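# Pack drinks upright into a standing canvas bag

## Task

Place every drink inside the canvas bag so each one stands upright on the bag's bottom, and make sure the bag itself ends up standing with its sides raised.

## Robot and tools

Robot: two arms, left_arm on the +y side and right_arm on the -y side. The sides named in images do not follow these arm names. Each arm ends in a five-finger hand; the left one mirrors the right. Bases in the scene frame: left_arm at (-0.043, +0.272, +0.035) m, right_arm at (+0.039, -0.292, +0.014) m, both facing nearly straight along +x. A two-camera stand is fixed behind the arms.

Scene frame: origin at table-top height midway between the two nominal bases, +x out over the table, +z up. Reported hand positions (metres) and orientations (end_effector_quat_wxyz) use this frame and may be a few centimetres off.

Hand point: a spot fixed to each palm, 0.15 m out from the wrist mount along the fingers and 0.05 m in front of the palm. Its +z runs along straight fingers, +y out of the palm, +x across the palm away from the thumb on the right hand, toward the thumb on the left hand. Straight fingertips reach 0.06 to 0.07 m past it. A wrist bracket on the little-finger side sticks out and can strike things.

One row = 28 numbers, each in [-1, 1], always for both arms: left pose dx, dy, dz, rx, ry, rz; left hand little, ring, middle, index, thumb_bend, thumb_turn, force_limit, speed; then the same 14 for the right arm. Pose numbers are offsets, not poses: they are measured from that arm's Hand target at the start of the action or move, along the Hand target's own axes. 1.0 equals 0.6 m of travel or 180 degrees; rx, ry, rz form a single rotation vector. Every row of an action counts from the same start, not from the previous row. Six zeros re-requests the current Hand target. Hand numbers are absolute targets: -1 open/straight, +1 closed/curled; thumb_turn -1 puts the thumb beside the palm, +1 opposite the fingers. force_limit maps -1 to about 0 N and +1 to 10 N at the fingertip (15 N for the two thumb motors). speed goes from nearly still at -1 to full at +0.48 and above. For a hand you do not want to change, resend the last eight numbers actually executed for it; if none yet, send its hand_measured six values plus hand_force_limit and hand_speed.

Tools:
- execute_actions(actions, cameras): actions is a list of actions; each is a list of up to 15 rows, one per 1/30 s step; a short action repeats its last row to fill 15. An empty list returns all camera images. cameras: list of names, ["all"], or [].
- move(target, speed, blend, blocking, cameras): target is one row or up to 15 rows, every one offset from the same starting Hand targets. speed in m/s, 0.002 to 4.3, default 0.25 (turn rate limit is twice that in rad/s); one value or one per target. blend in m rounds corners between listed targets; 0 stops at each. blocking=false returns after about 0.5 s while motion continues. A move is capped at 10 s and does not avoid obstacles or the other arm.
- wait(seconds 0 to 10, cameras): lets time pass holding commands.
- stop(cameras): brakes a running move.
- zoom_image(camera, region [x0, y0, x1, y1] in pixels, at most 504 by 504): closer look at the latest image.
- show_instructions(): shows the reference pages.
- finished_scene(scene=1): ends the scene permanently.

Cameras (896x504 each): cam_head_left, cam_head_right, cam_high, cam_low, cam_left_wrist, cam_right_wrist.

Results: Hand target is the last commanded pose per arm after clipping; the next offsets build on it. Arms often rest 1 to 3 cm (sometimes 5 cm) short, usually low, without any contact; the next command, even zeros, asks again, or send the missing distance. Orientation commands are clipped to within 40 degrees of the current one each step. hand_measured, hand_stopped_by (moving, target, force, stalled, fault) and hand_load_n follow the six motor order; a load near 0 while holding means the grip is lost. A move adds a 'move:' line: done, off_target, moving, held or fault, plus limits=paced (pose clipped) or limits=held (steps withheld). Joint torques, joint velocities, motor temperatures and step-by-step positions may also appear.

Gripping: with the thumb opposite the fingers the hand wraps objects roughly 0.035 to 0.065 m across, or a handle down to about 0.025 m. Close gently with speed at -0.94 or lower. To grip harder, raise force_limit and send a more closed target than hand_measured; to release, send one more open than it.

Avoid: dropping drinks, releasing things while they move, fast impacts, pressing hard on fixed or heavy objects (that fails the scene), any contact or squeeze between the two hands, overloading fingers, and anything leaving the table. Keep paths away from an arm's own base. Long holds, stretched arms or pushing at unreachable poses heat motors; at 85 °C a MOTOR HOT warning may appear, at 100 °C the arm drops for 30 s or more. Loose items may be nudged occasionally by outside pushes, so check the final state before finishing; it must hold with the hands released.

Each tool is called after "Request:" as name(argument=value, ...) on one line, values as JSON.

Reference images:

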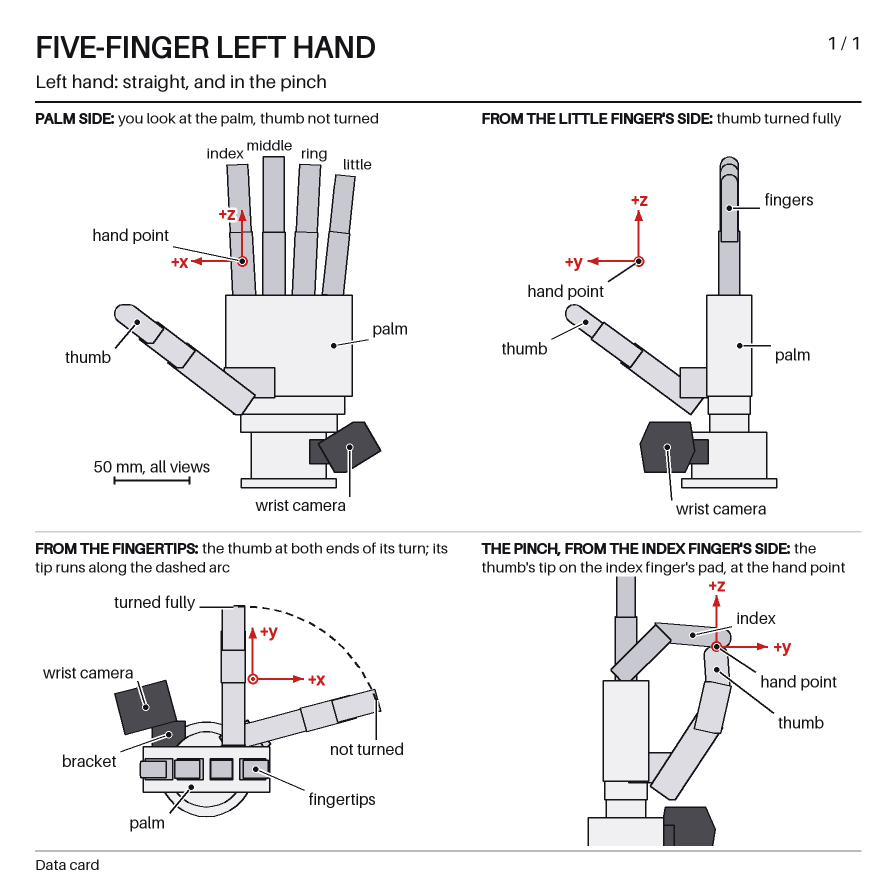

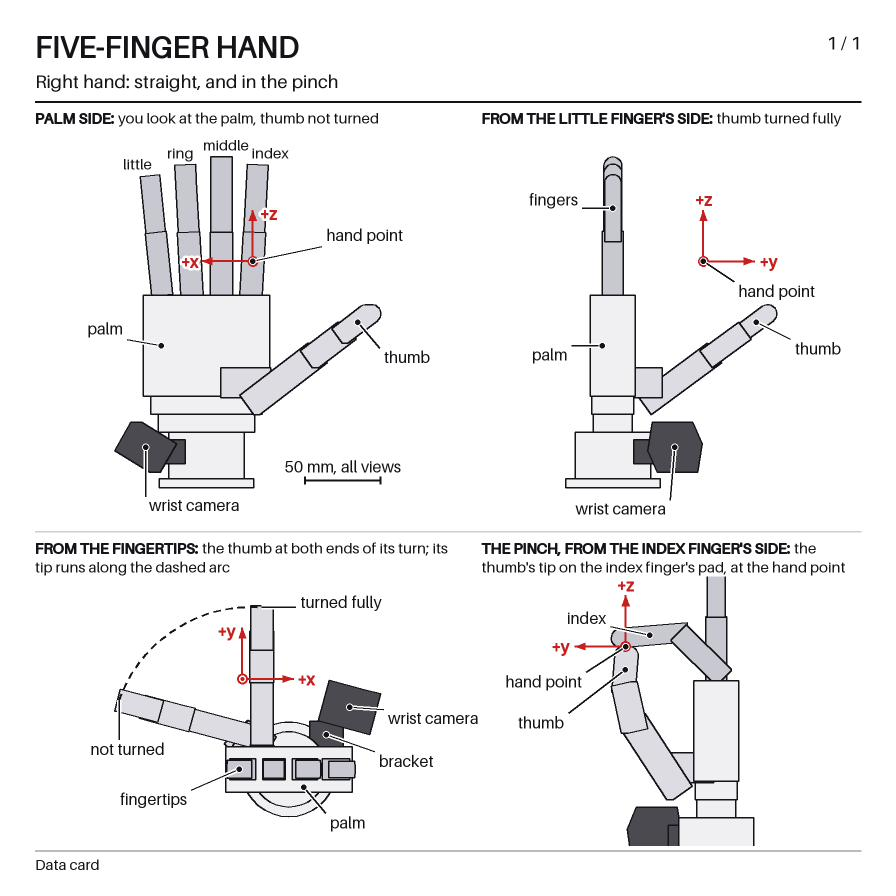

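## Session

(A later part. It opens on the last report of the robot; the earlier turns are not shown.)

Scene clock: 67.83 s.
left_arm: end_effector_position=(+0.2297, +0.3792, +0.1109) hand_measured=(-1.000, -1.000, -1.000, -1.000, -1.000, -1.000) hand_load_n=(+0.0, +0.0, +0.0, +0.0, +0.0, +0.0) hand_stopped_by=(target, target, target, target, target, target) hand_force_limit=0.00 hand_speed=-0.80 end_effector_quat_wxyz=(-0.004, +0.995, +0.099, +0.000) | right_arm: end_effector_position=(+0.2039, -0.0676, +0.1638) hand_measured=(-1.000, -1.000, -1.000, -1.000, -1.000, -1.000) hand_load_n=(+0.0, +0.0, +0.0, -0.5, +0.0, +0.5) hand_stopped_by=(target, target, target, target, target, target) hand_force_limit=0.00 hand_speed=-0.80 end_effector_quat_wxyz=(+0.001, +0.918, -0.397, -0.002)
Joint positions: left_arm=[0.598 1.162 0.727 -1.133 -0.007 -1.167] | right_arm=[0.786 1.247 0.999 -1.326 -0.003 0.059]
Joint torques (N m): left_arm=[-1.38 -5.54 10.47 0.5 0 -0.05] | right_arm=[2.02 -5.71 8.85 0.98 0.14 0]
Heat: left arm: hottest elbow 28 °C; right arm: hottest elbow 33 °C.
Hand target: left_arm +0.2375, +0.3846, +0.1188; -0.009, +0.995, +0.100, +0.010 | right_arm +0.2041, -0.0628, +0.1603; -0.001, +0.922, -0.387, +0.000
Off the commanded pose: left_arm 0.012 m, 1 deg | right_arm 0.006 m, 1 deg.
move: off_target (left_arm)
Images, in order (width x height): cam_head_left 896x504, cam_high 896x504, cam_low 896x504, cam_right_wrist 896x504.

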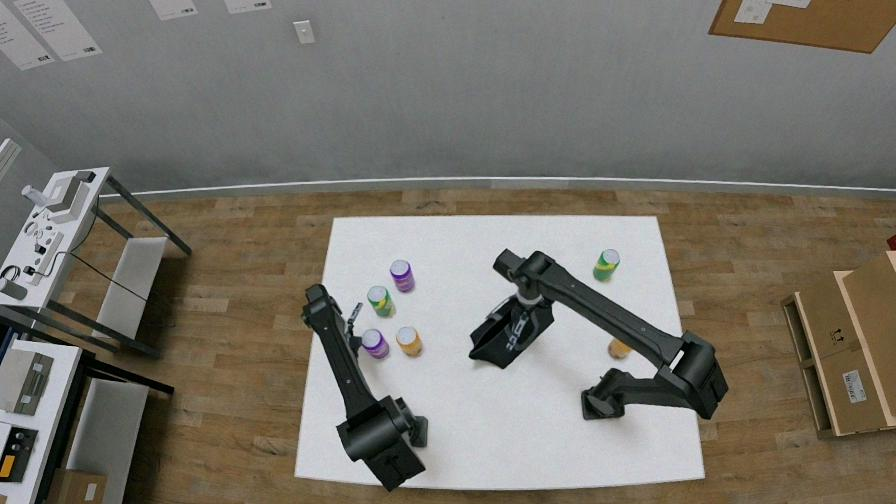

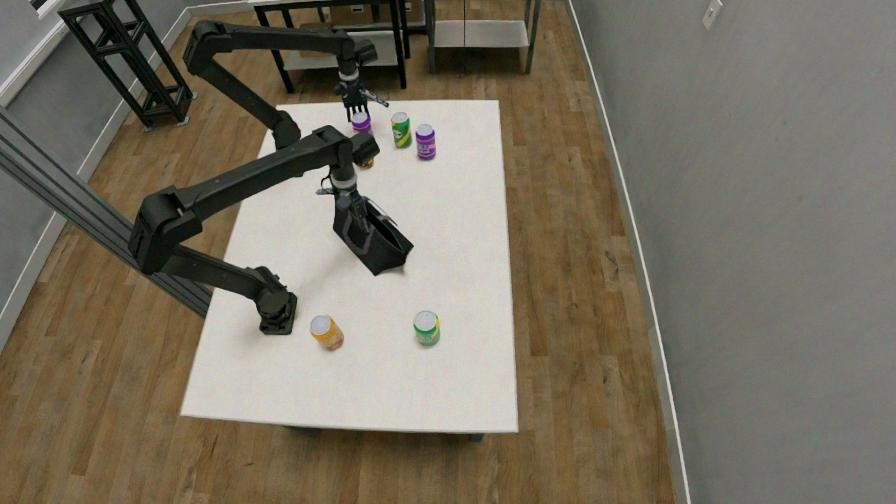

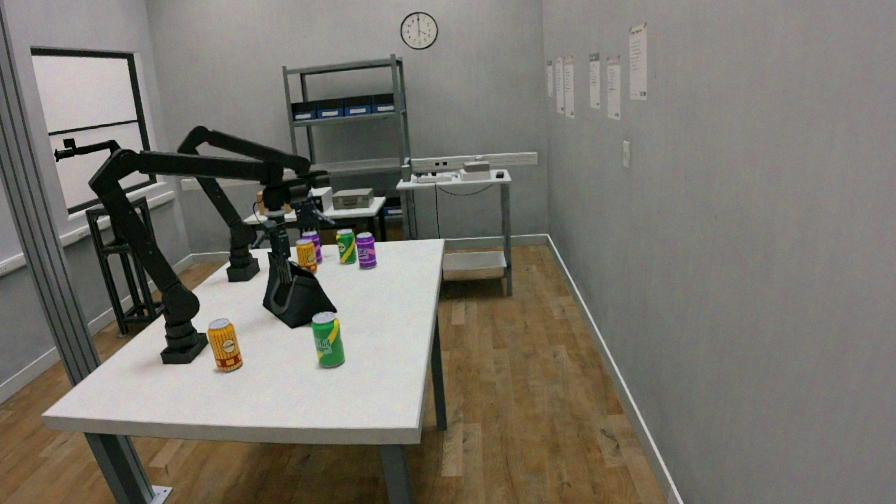

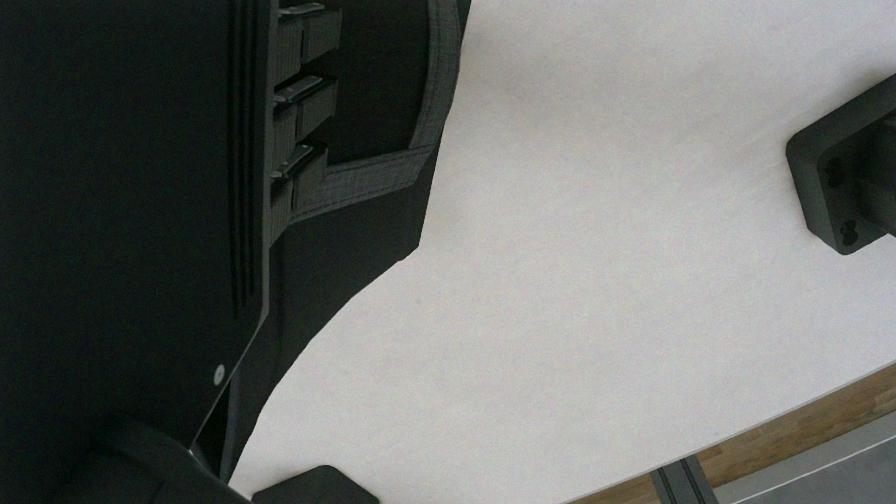

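Request:
move(target=[[0,0,0,0,0,0,-1,-1,-1,-1,-1,-1,0,-0.8,0,0.0,-0.1667,0,0,0,-1,-1,-1,-1,-1,-1,0,-0.8],[0,0,0,0,0,0,-1,-1,-1,-1,-1,-1,0,-0.8,0,-0.0417,-0.1667,0,0,0,-1,-1,-1,-1,-1,-1,0,-0.8]], speed=0.15, blend=0.01, cameras=["cam_head_left","cam_head_right","cam_high","cam_low","cam_right_wrist"])

Scene clock: 74.50 s.
left_arm: end_effector_position=(+0.2297, +0.3792, +0.1109) hand_measured=(-1.000, -1.000, -1.000, -1.000, -1.000, -1.000) hand_load_n=(+0.0, +0.0, +0.0, +0.0, -0.5, +0.0) hand_stopped_by=(target, target, target, target, target, target) hand_force_limit=0.00 hand_speed=-0.80 end_effector_quat_wxyz=(-0.004, +0.995, +0.099, +0.000) | right_arm: end_effector_position=(+0.2159, -0.0550, +0.2458) hand_measured=(-1.000, -1.000, -1.000, -1.000, -1.000, -1.000) hand_load_n=(+0.0, +0.0, +0.0, +0.0, +0.0, +0.0) hand_stopped_by=(target, target, target, target, target, target) hand_force_limit=0.00 hand_speed=-0.80 end_effector_quat_wxyz=(+0.013, +0.918, -0.397, -0.006)
Joint positions: left_arm=[0.598 1.162 0.727 -1.133 -0.007 -1.167] | right_arm=[0.786 1.281 1.241 -1.56 -0.003 0.059]
Joint torques (N m): left_arm=[-1.38 -5.48 10.45 0.5 0 -0.05] | right_arm=[0.91 -7.12 13.27 -0.29 0.16 -0.06]
Heat: left arm: hottest elbow 28 °C; right arm: hottest elbow 33 °C.
Hand target: left_arm +0.2375, +0.3846, +0.1188; -0.009, +0.995, +0.100, +0.010 | right_arm +0.2221, -0.0454, +0.2604; -0.001, +0.922, -0.387, +0.000
Off the commanded pose: left_arm 0.012 m, 1 deg | right_arm 0.018 m, 2 deg.
move: off_target (left_arm, right_arm)
Images, in order (width x height): cam_head_left 896x504, cam_head_right 896x504, cam_high 896x504, cam_low 896x504, cam_right_wrist 896x504.

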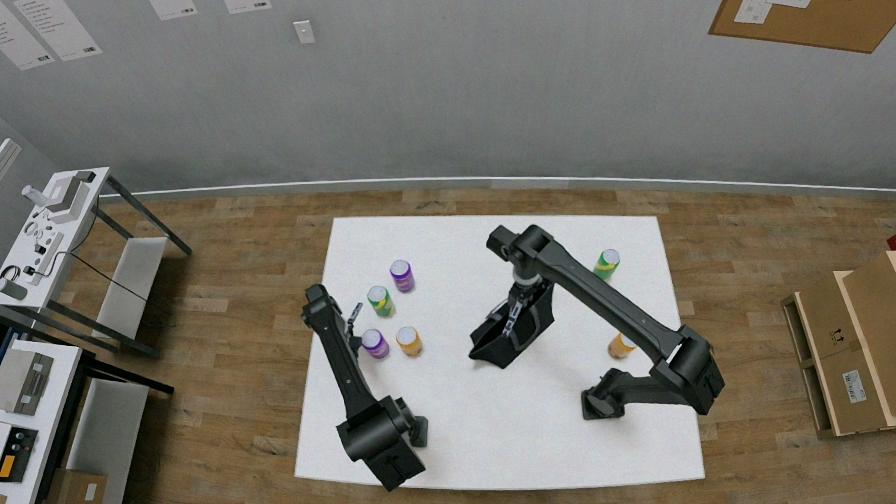

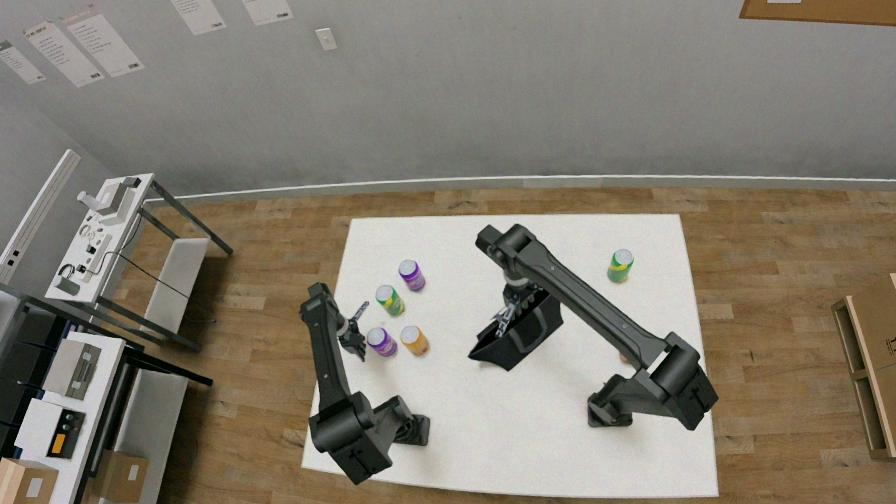

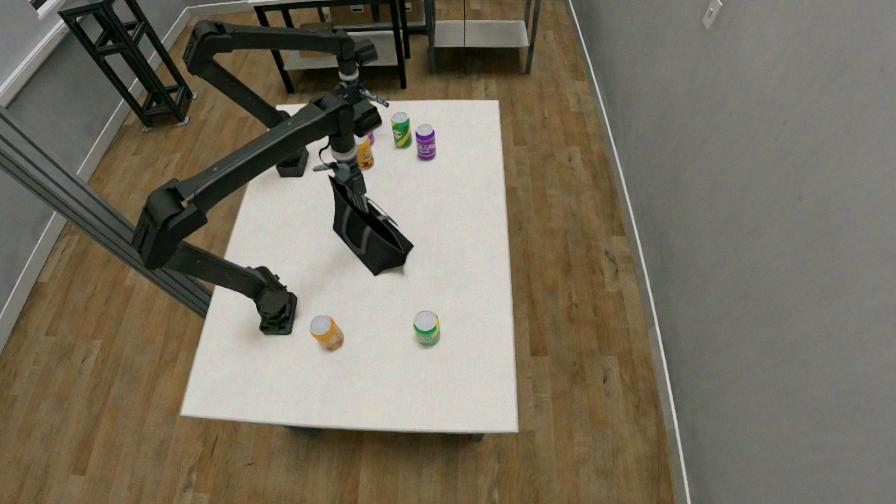

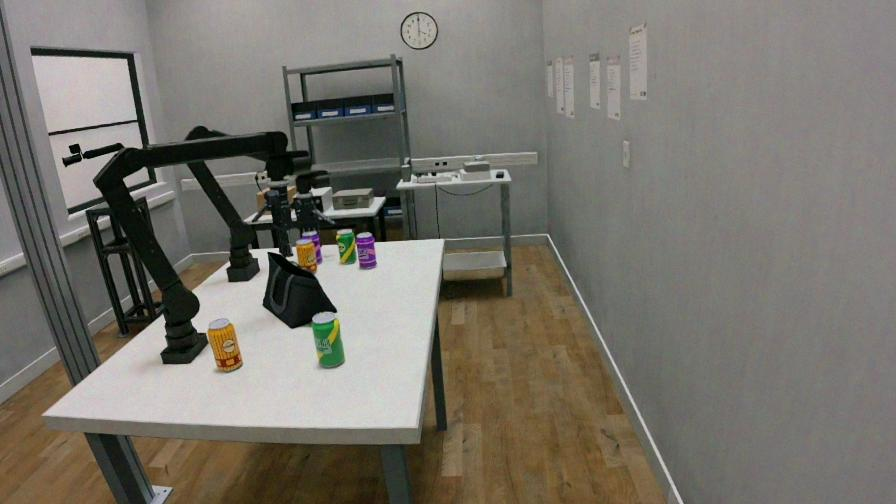

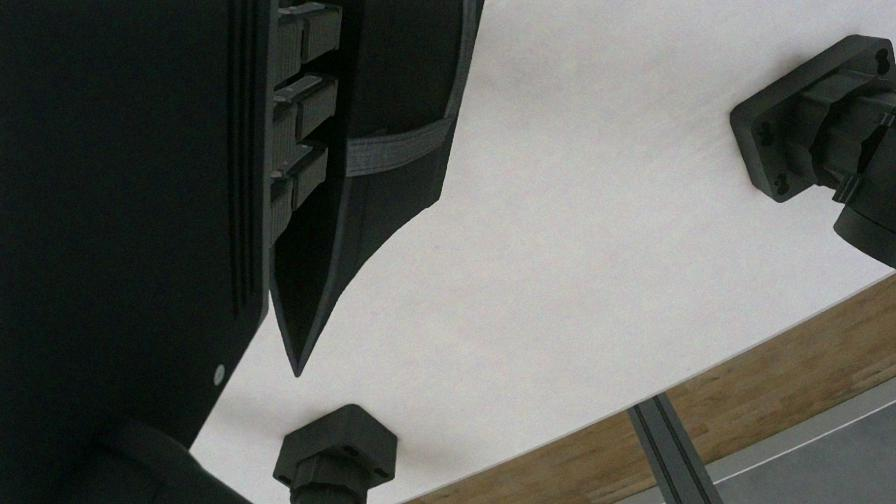

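Request:
zoom_image(camera="cam_head_left", region=[465, 260, 565, 370])

Request:
zoom_image(camera="cam_head_right", region=[465, 260, 565, 370])

Request:
zoom_image(camera="cam_high", region=[310, 150, 420, 280])

Request:
zoom_image(camera="cam_low", region=[240, 200, 340, 330])

Scaled by 4.582.

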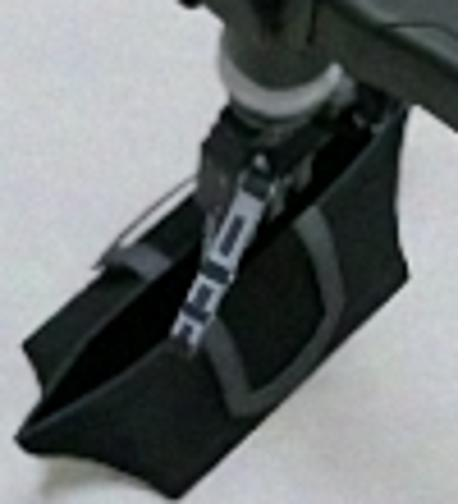

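Scaled by 4.582.

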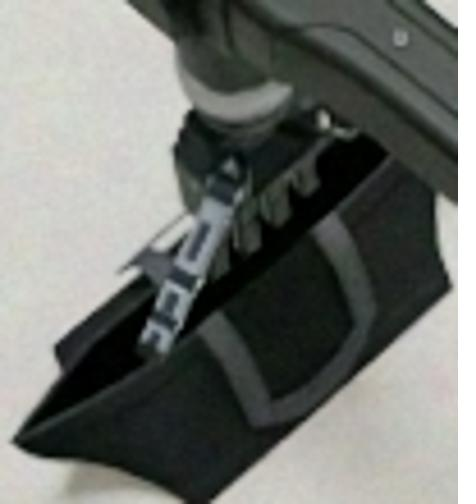

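Scaled by 3.877.

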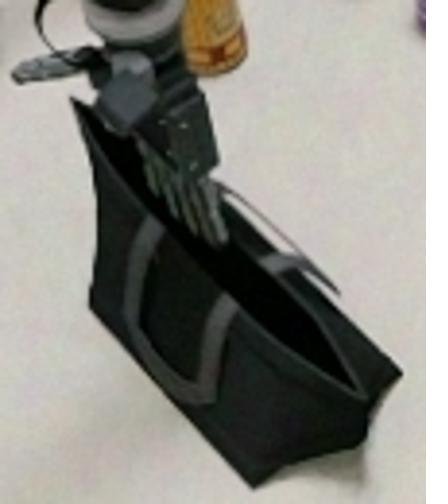

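Scaled by 3.877.

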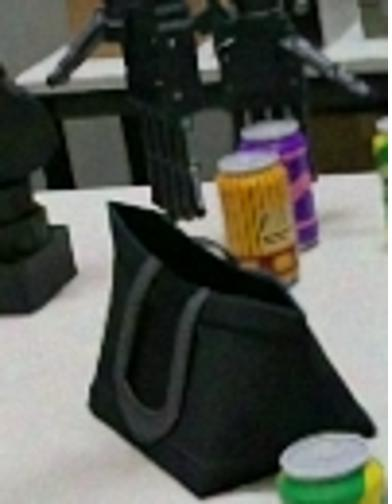

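Request:
move(target=[0,0,0,0,0,0,-1,-1,-1,-1,-1,-1,0,-0.8,0,-0.02,0,0,0,0,-1,-1,-1,-1,-1,-1,0,-0.8], speed=0.1, cameras=["cam_right_wrist"])

Scene clock: 78.83 s.
left_arm: end_effector_position=(+0.2297, +0.3792, +0.1109) hand_measured=(-1.000, -1.000, -1.000, -1.000, -1.000, -1.000) hand_load_n=(+0.0, +0.0, +0.0, +0.0, +0.0, +0.0) hand_stopped_by=(target, target, target, target, target, target) hand_force_limit=0.00 hand_speed=-0.80 end_effector_quat_wxyz=(-0.004, +0.995, +0.099, +0.000) | right_arm: end_effector_position=(+0.2226, -0.0480, +0.2463) hand_measured=(-1.000, -1.000, -1.000, -1.000, -1.000, -1.000) hand_load_n=(+0.5, +0.0, +0.0, +0.0, +0.0, +0.0) hand_stopped_by=(target, target, target, target, target, target) hand_force_limit=0.00 hand_speed=-0.80 end_effector_quat_wxyz=(+0.014, +0.918, -0.397, -0.007)
Joint positions: left_arm=[0.598 1.162 0.727 -1.133 -0.007 -1.167] | right_arm=[0.786 1.308 1.267 -1.56 -0.003 0.057]
Joint torques (N m): left_arm=[-1.38 -5.54 10.45 0.51 0 -0.06] | right_arm=[0.91 -6.95 13.82 0.02 0.17 -0.04]
Heat: left arm: hottest elbow 28 °C; right arm: hottest elbow 34 °C.
Hand target: left_arm +0.2375, +0.3846, +0.1188; -0.009, +0.995, +0.100, +0.010 | right_arm +0.2306, -0.0370, +0.2603; -0.001, +0.922, -0.387, +0.000
Off the commanded pose: left_arm 0.012 m, 1 deg | right_arm 0.020 m, 2 deg.
move: off_target (left_arm, right_arm)
Images, in order (width x height): cam_right_wrist 896x504.

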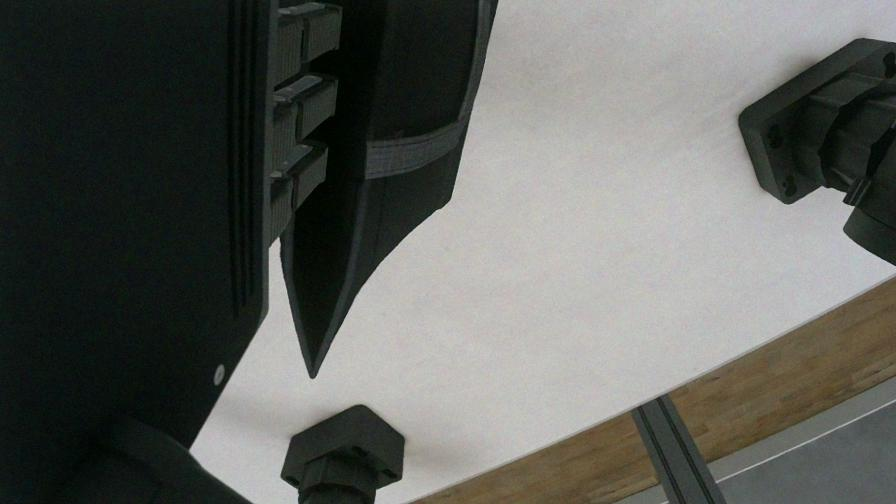

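Request:
move(target=[0,0,0,0,0,0,-1,-1,-1,-1,-1,-1,0,-0.8,0,0.0,0.1,0,0,0,-1,-1,-1,-1,-1,-1,0,-0.8], speed=0.1, cameras=["cam_right_wrist","cam_high","cam_low","cam_head_right"])

Request:
zoom_image(camera="cam_high", region=[310, 150, 420, 280])

Request:
zoom_image(camera="cam_low", region=[240, 200, 340, 330])

Request:
zoom_image(camera="cam_head_right", region=[465, 260, 565, 370])

Scene clock: 80.90 s.
left_arm: end_effector_position=(+0.2297, +0.3792, +0.1109) hand_measured=(-1.000, -1.000, -1.000, -1.000, -1.000, -1.000) hand_load_n=(+0.0, +0.0, +0.0, +0.0, +0.0, +0.0) hand_stopped_by=(target, target, target, target, target, target) hand_force_limit=0.00 hand_speed=-0.80 end_effector_quat_wxyz=(-0.004, +0.995, +0.099, +0.000) | right_arm: end_effector_position=(+0.2292, -0.0411, +0.2035) hand_measured=(-1.000, -1.000, -1.000, -1.000, -1.000, -1.000) hand_load_n=(+0.0, +0.0, +0.0, +0.0, +0.0, +0.0) hand_stopped_by=(target, target, target, target, target, target) hand_force_limit=0.00 hand_speed=-0.80 end_effector_quat_wxyz=(+0.001, +0.918, -0.396, -0.002)
Joint positions: left_arm=[0.598 1.162 0.727 -1.133 -0.007 -1.167] | right_arm=[0.786 1.324 1.174 -1.424 -0.003 0.057]
Joint torques (N m): left_arm=[-1.38 -5.54 10.44 0.54 0 -0.05] | right_arm=[0.97 -7.53 9.14 0.72 0.17 -0.08]
Heat: left arm: hottest elbow 28 °C; right arm: hottest elbow 34 °C.
Hand target: left_arm +0.2375, +0.3846, +0.1188; -0.009, +0.995, +0.100, +0.010 | right_arm +0.2306, -0.0369, +0.2004; -0.001, +0.922, -0.387, +0.000
Off the commanded pose: left_arm 0.012 m, 1 deg | right_arm 0.005 m, 1 deg.
move: off_target (left_arm)
Images, in order (width x height): cam_head_right 896x504, cam_high 896x504, cam_low 896x504, cam_right_wrist 896x504.

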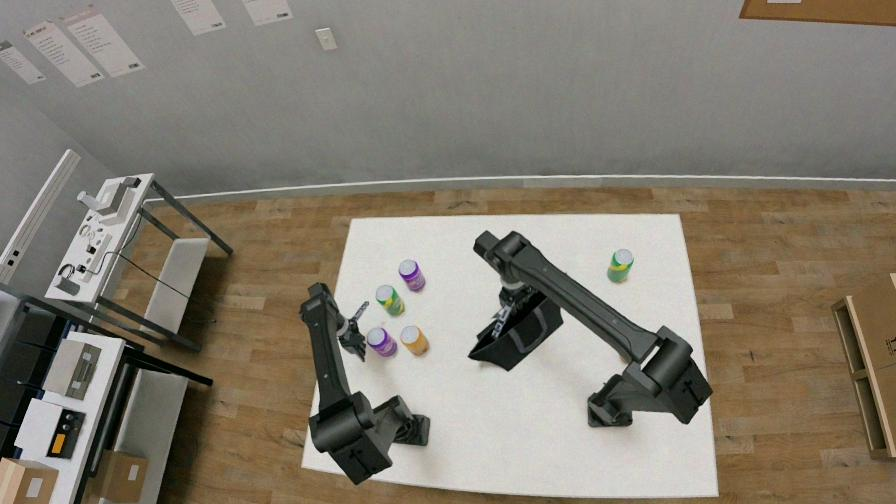

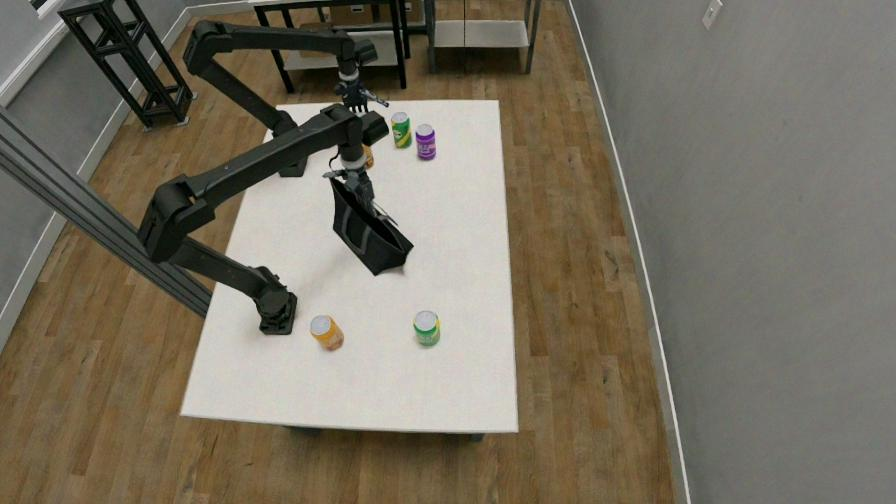

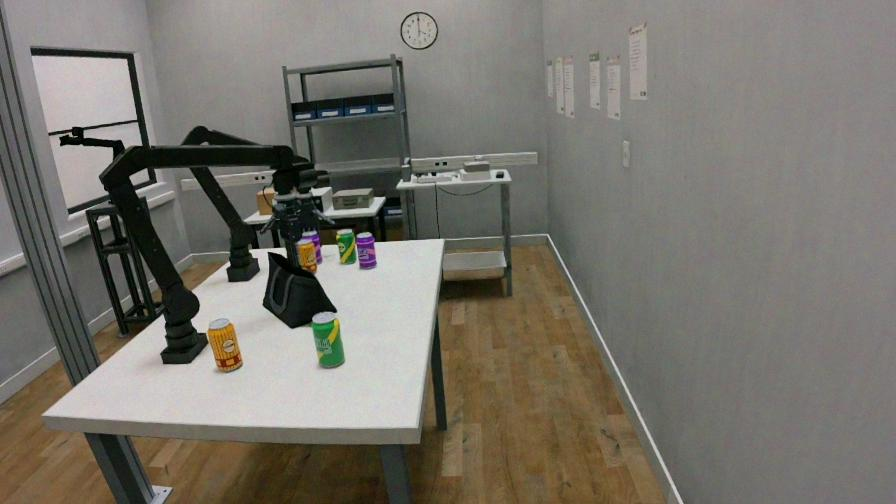

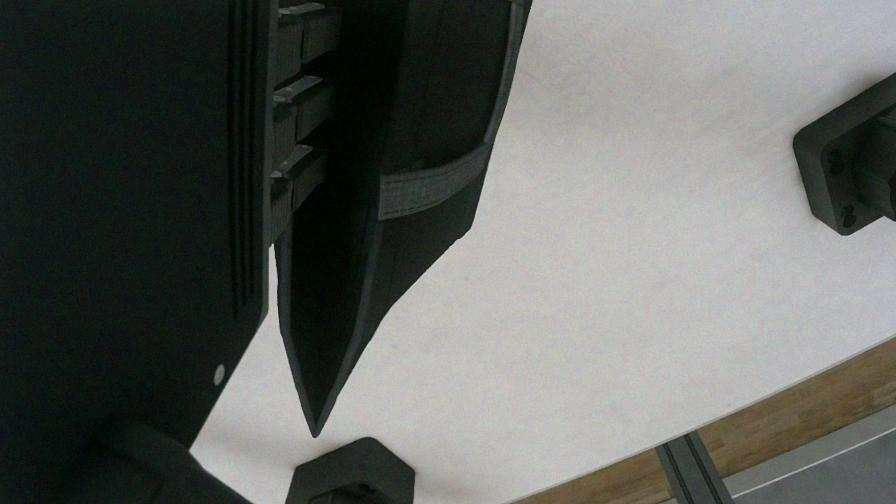

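Scaled by 3.877.

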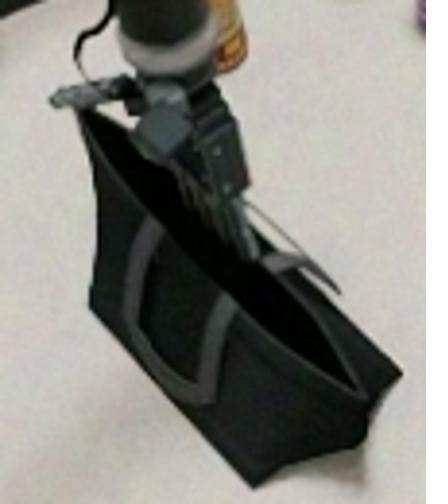

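Scaled by 3.877.

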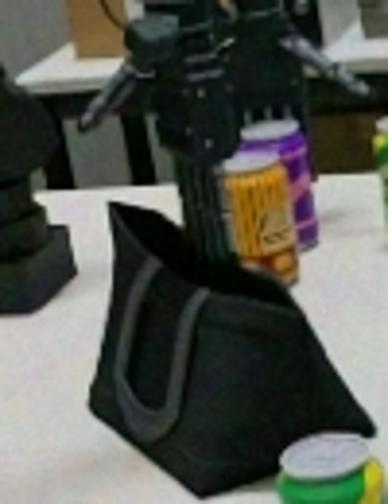

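Scaled by 4.582.

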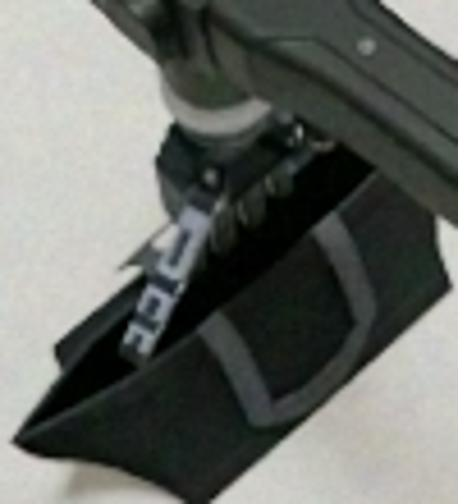

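Request:
move(target=[0,0,0,0,0,0,-1,-1,-1,-1,-1,-1,0,-0.8,0,0.0,0.0667,0,0,0,-1,-1,-1,-1,-1,-1,0,-0.8], speed=0.1, cameras=["cam_right_wrist","cam_high","cam_low","cam_head_right"])

Request:
zoom_image(camera="cam_high", region=[310, 150, 420, 280])

Request:
zoom_image(camera="cam_low", region=[240, 200, 340, 330])

Scene clock: 82.83 s.
left_arm: end_effector_position=(+0.2297, +0.3792, +0.1109) hand_measured=(-1.000, -1.000, -1.000, -1.000, -1.000, -1.000) hand_load_n=(+0.0, +0.0, +0.0, +0.0, +0.0, +0.0) hand_stopped_by=(target, target, target, target, target, target) hand_force_limit=0.00 hand_speed=-0.80 end_effector_quat_wxyz=(-0.004, +0.995, +0.099, +0.000) | right_arm: end_effector_position=(+0.2295, -0.0408, +0.1637) hand_measured=(-1.000, -1.000, -1.000, -1.000, -1.000, -1.000) hand_load_n=(+0.0, +0.0, +0.0, +0.0, +0.0, -0.5) hand_stopped_by=(target, target, target, target, target, target) hand_force_limit=0.00 hand_speed=-0.80 end_effector_quat_wxyz=(+0.001, +0.918, -0.396, -0.002)
Joint positions: left_arm=[0.598 1.162 0.727 -1.133 -0.007 -1.167] | right_arm=[0.786 1.347 1.088 -1.316 -0.003 0.057]
Joint torques (N m): left_arm=[-1.44 -5.48 10.47 0.51 0 -0.05] | right_arm=[1.26 -7.41 9.07 0.88 0.19 -0.06]
Heat: left arm: hottest elbow 28 °C; right arm: hottest elbow 34 °C.
Hand target: left_arm +0.2375, +0.3846, +0.1188; -0.009, +0.995, +0.100, +0.010 | right_arm +0.2306, -0.0368, +0.1604; -0.001, +0.922, -0.387, +0.000
Off the commanded pose: left_arm 0.012 m, 1 deg | right_arm 0.005 m, 1 deg.
move: off_target (left_arm)
Images, in order (width x height): cam_head_right 896x504, cam_high 896x504, cam_low 896x504, cam_right_wrist 896x504.

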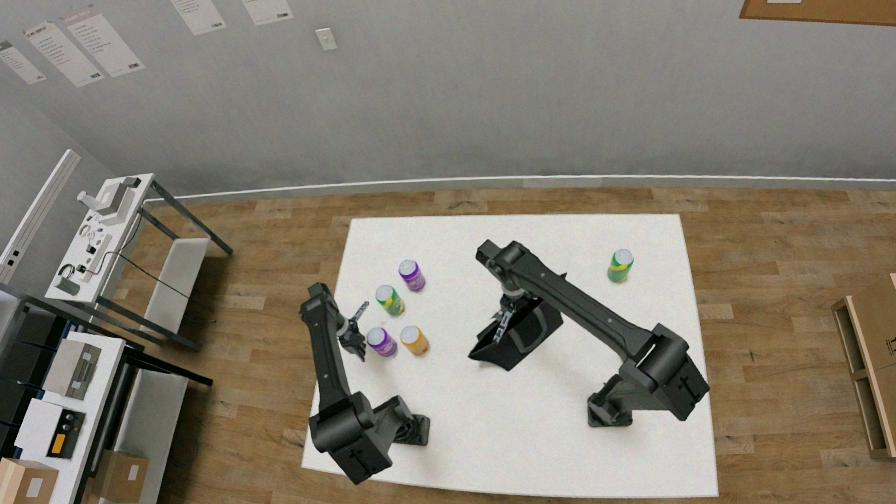

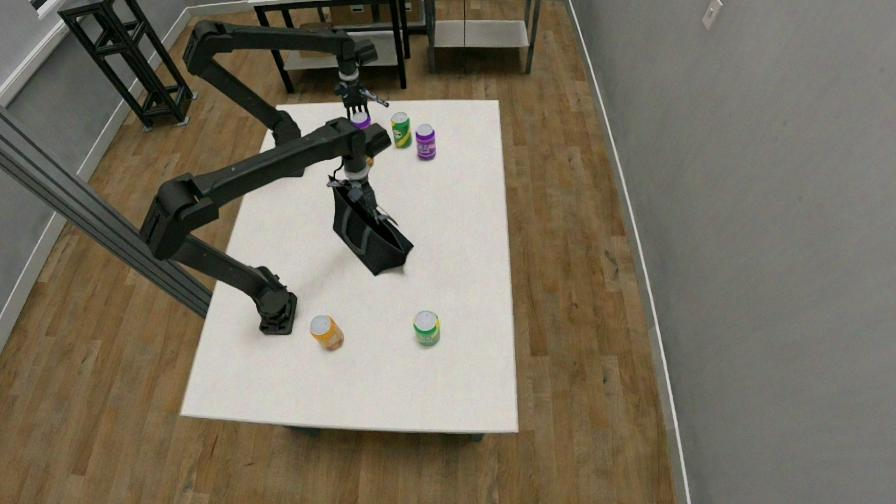

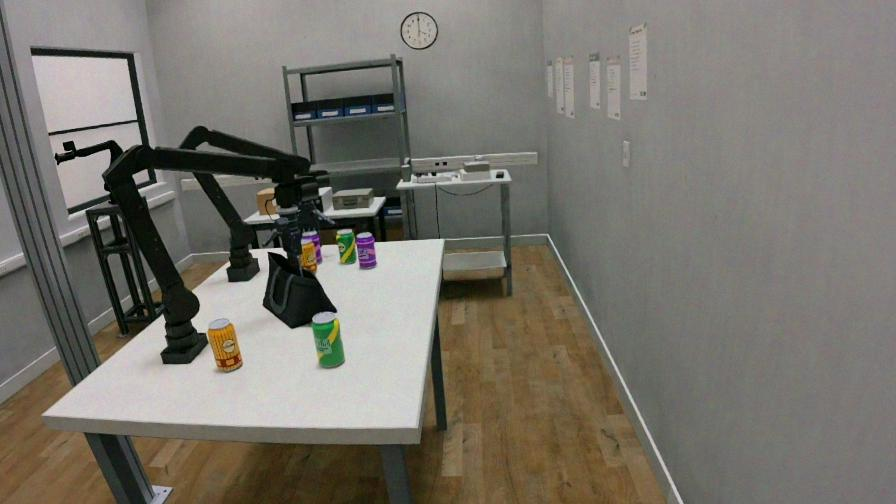

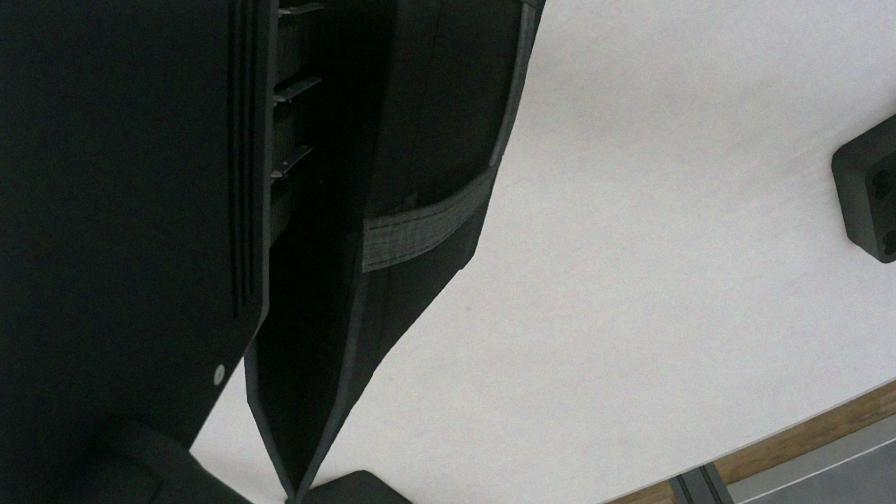

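Scaled by 3.877.

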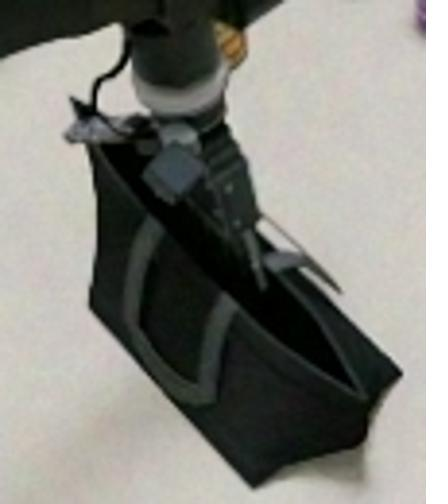

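Scaled by 3.877.

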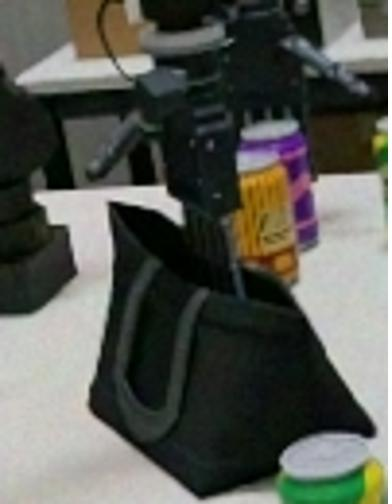

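Request:
move(target=[0,0,0,0,0,0,-1,-1,-1,-1,-1,-1,0,-0.8,0,-0.1,0,0,0,0,-1,-1,-1,-1,-1,-1,0,-0.8], speed=0.08, cameras=["cam_right_wrist","cam_high","cam_low","cam_head_left"])

Request:
zoom_image(camera="cam_high", region=[310, 150, 420, 280])

Request:
zoom_image(camera="cam_low", region=[240, 200, 340, 330])

Request:
zoom_image(camera="cam_head_left", region=[465, 260, 565, 370])

Scene clock: 84.83 s.
left_arm: end_effector_position=(+0.2297, +0.3792, +0.1109) hand_measured=(-1.000, -1.000, -1.000, -1.000, -1.000, -1.000) hand_load_n=(+0.0, +0.0, +0.0, +0.0, +0.0, +0.0) hand_stopped_by=(target, target, target, target, target, target) hand_force_limit=0.00 hand_speed=-0.80 end_effector_quat_wxyz=(-0.004, +0.995, +0.099, +0.000) | right_arm: end_effector_position=(+0.2604, -0.0096, +0.1551) hand_measured=(-1.000, -1.000, -1.000, -1.000, -1.000, -1.000) hand_load_n=(-0.5, +0.0, -0.5, -1.5, +0.0, +0.0) hand_stopped_by=(target, target, target, target, target, target) hand_force_limit=0.00 hand_speed=-0.80 end_effector_quat_wxyz=(+0.013, +0.920, -0.393, -0.005)
Joint positions: left_arm=[0.598 1.162 0.727 -1.133 -0.007 -1.167] | right_arm=[0.786 1.485 1.202 -1.316 0 0.049]
Joint torques (N m): left_arm=[-1.38 -5.48 10.45 0.51 0 -0.06] | right_arm=[0.32 -9.47 12.62 0.62 0.01 0]
Heat: left arm: hottest elbow 28 °C; right arm: hottest elbow 34 °C.
Hand target: left_arm +0.2375, +0.3846, +0.1188; -0.009, +0.995, +0.100, +0.010 | right_arm +0.2734, +0.0052, +0.1604; -0.001, +0.922, -0.387, +0.000
Off the commanded pose: left_arm 0.012 m, 1 deg | right_arm 0.020 m, 2 deg.
move: off_target (left_arm, right_arm)
Images, in order (width x height): cam_head_left 896x504, cam_high 896x504, cam_low 896x504, cam_right_wrist 896x504.

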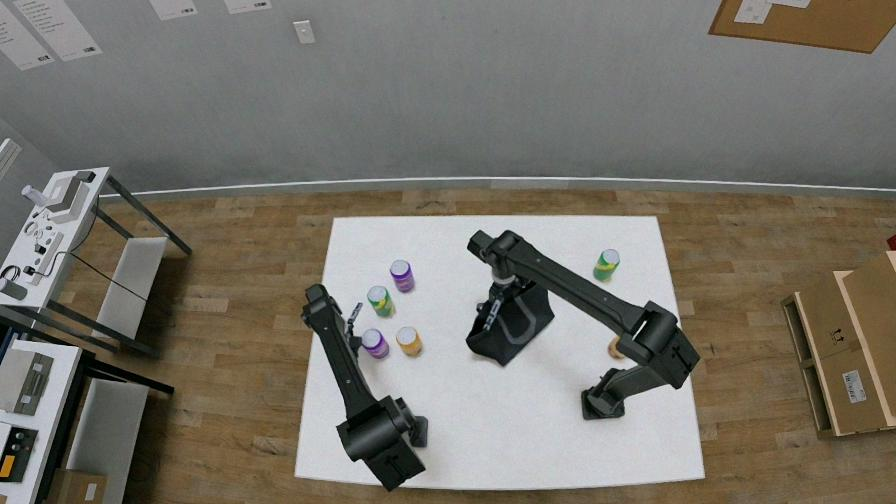

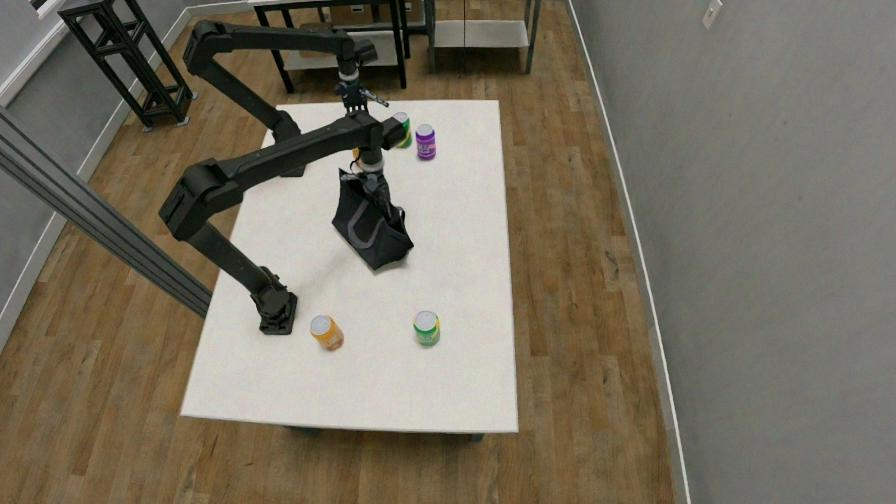

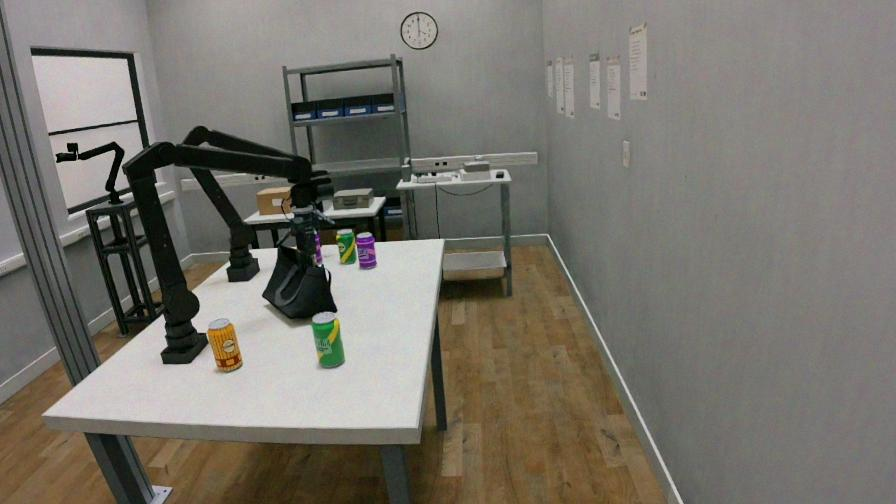

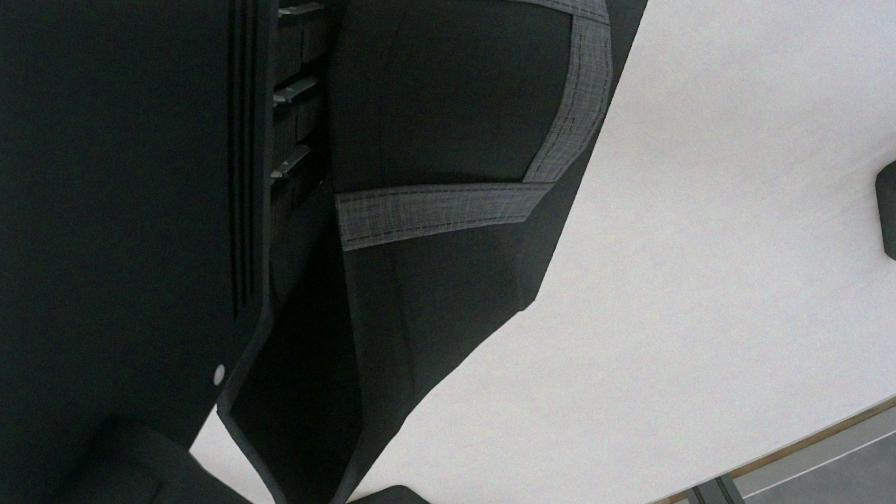

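Scaled by 3.877.

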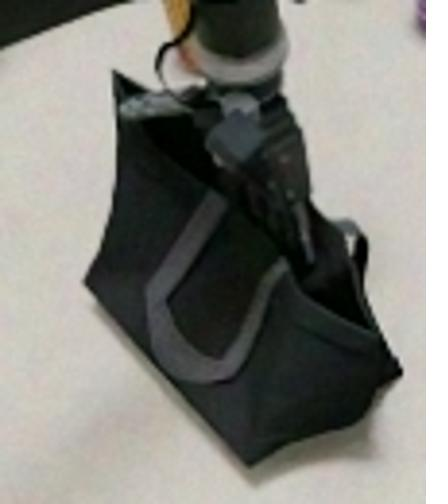

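Scaled by 3.877.

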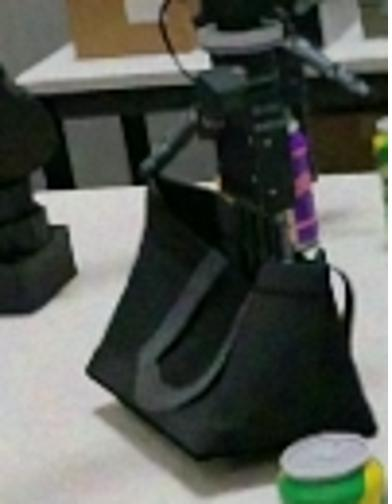

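Scaled by 4.582.

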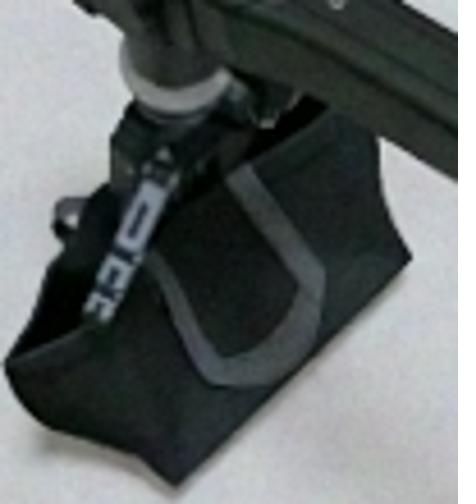

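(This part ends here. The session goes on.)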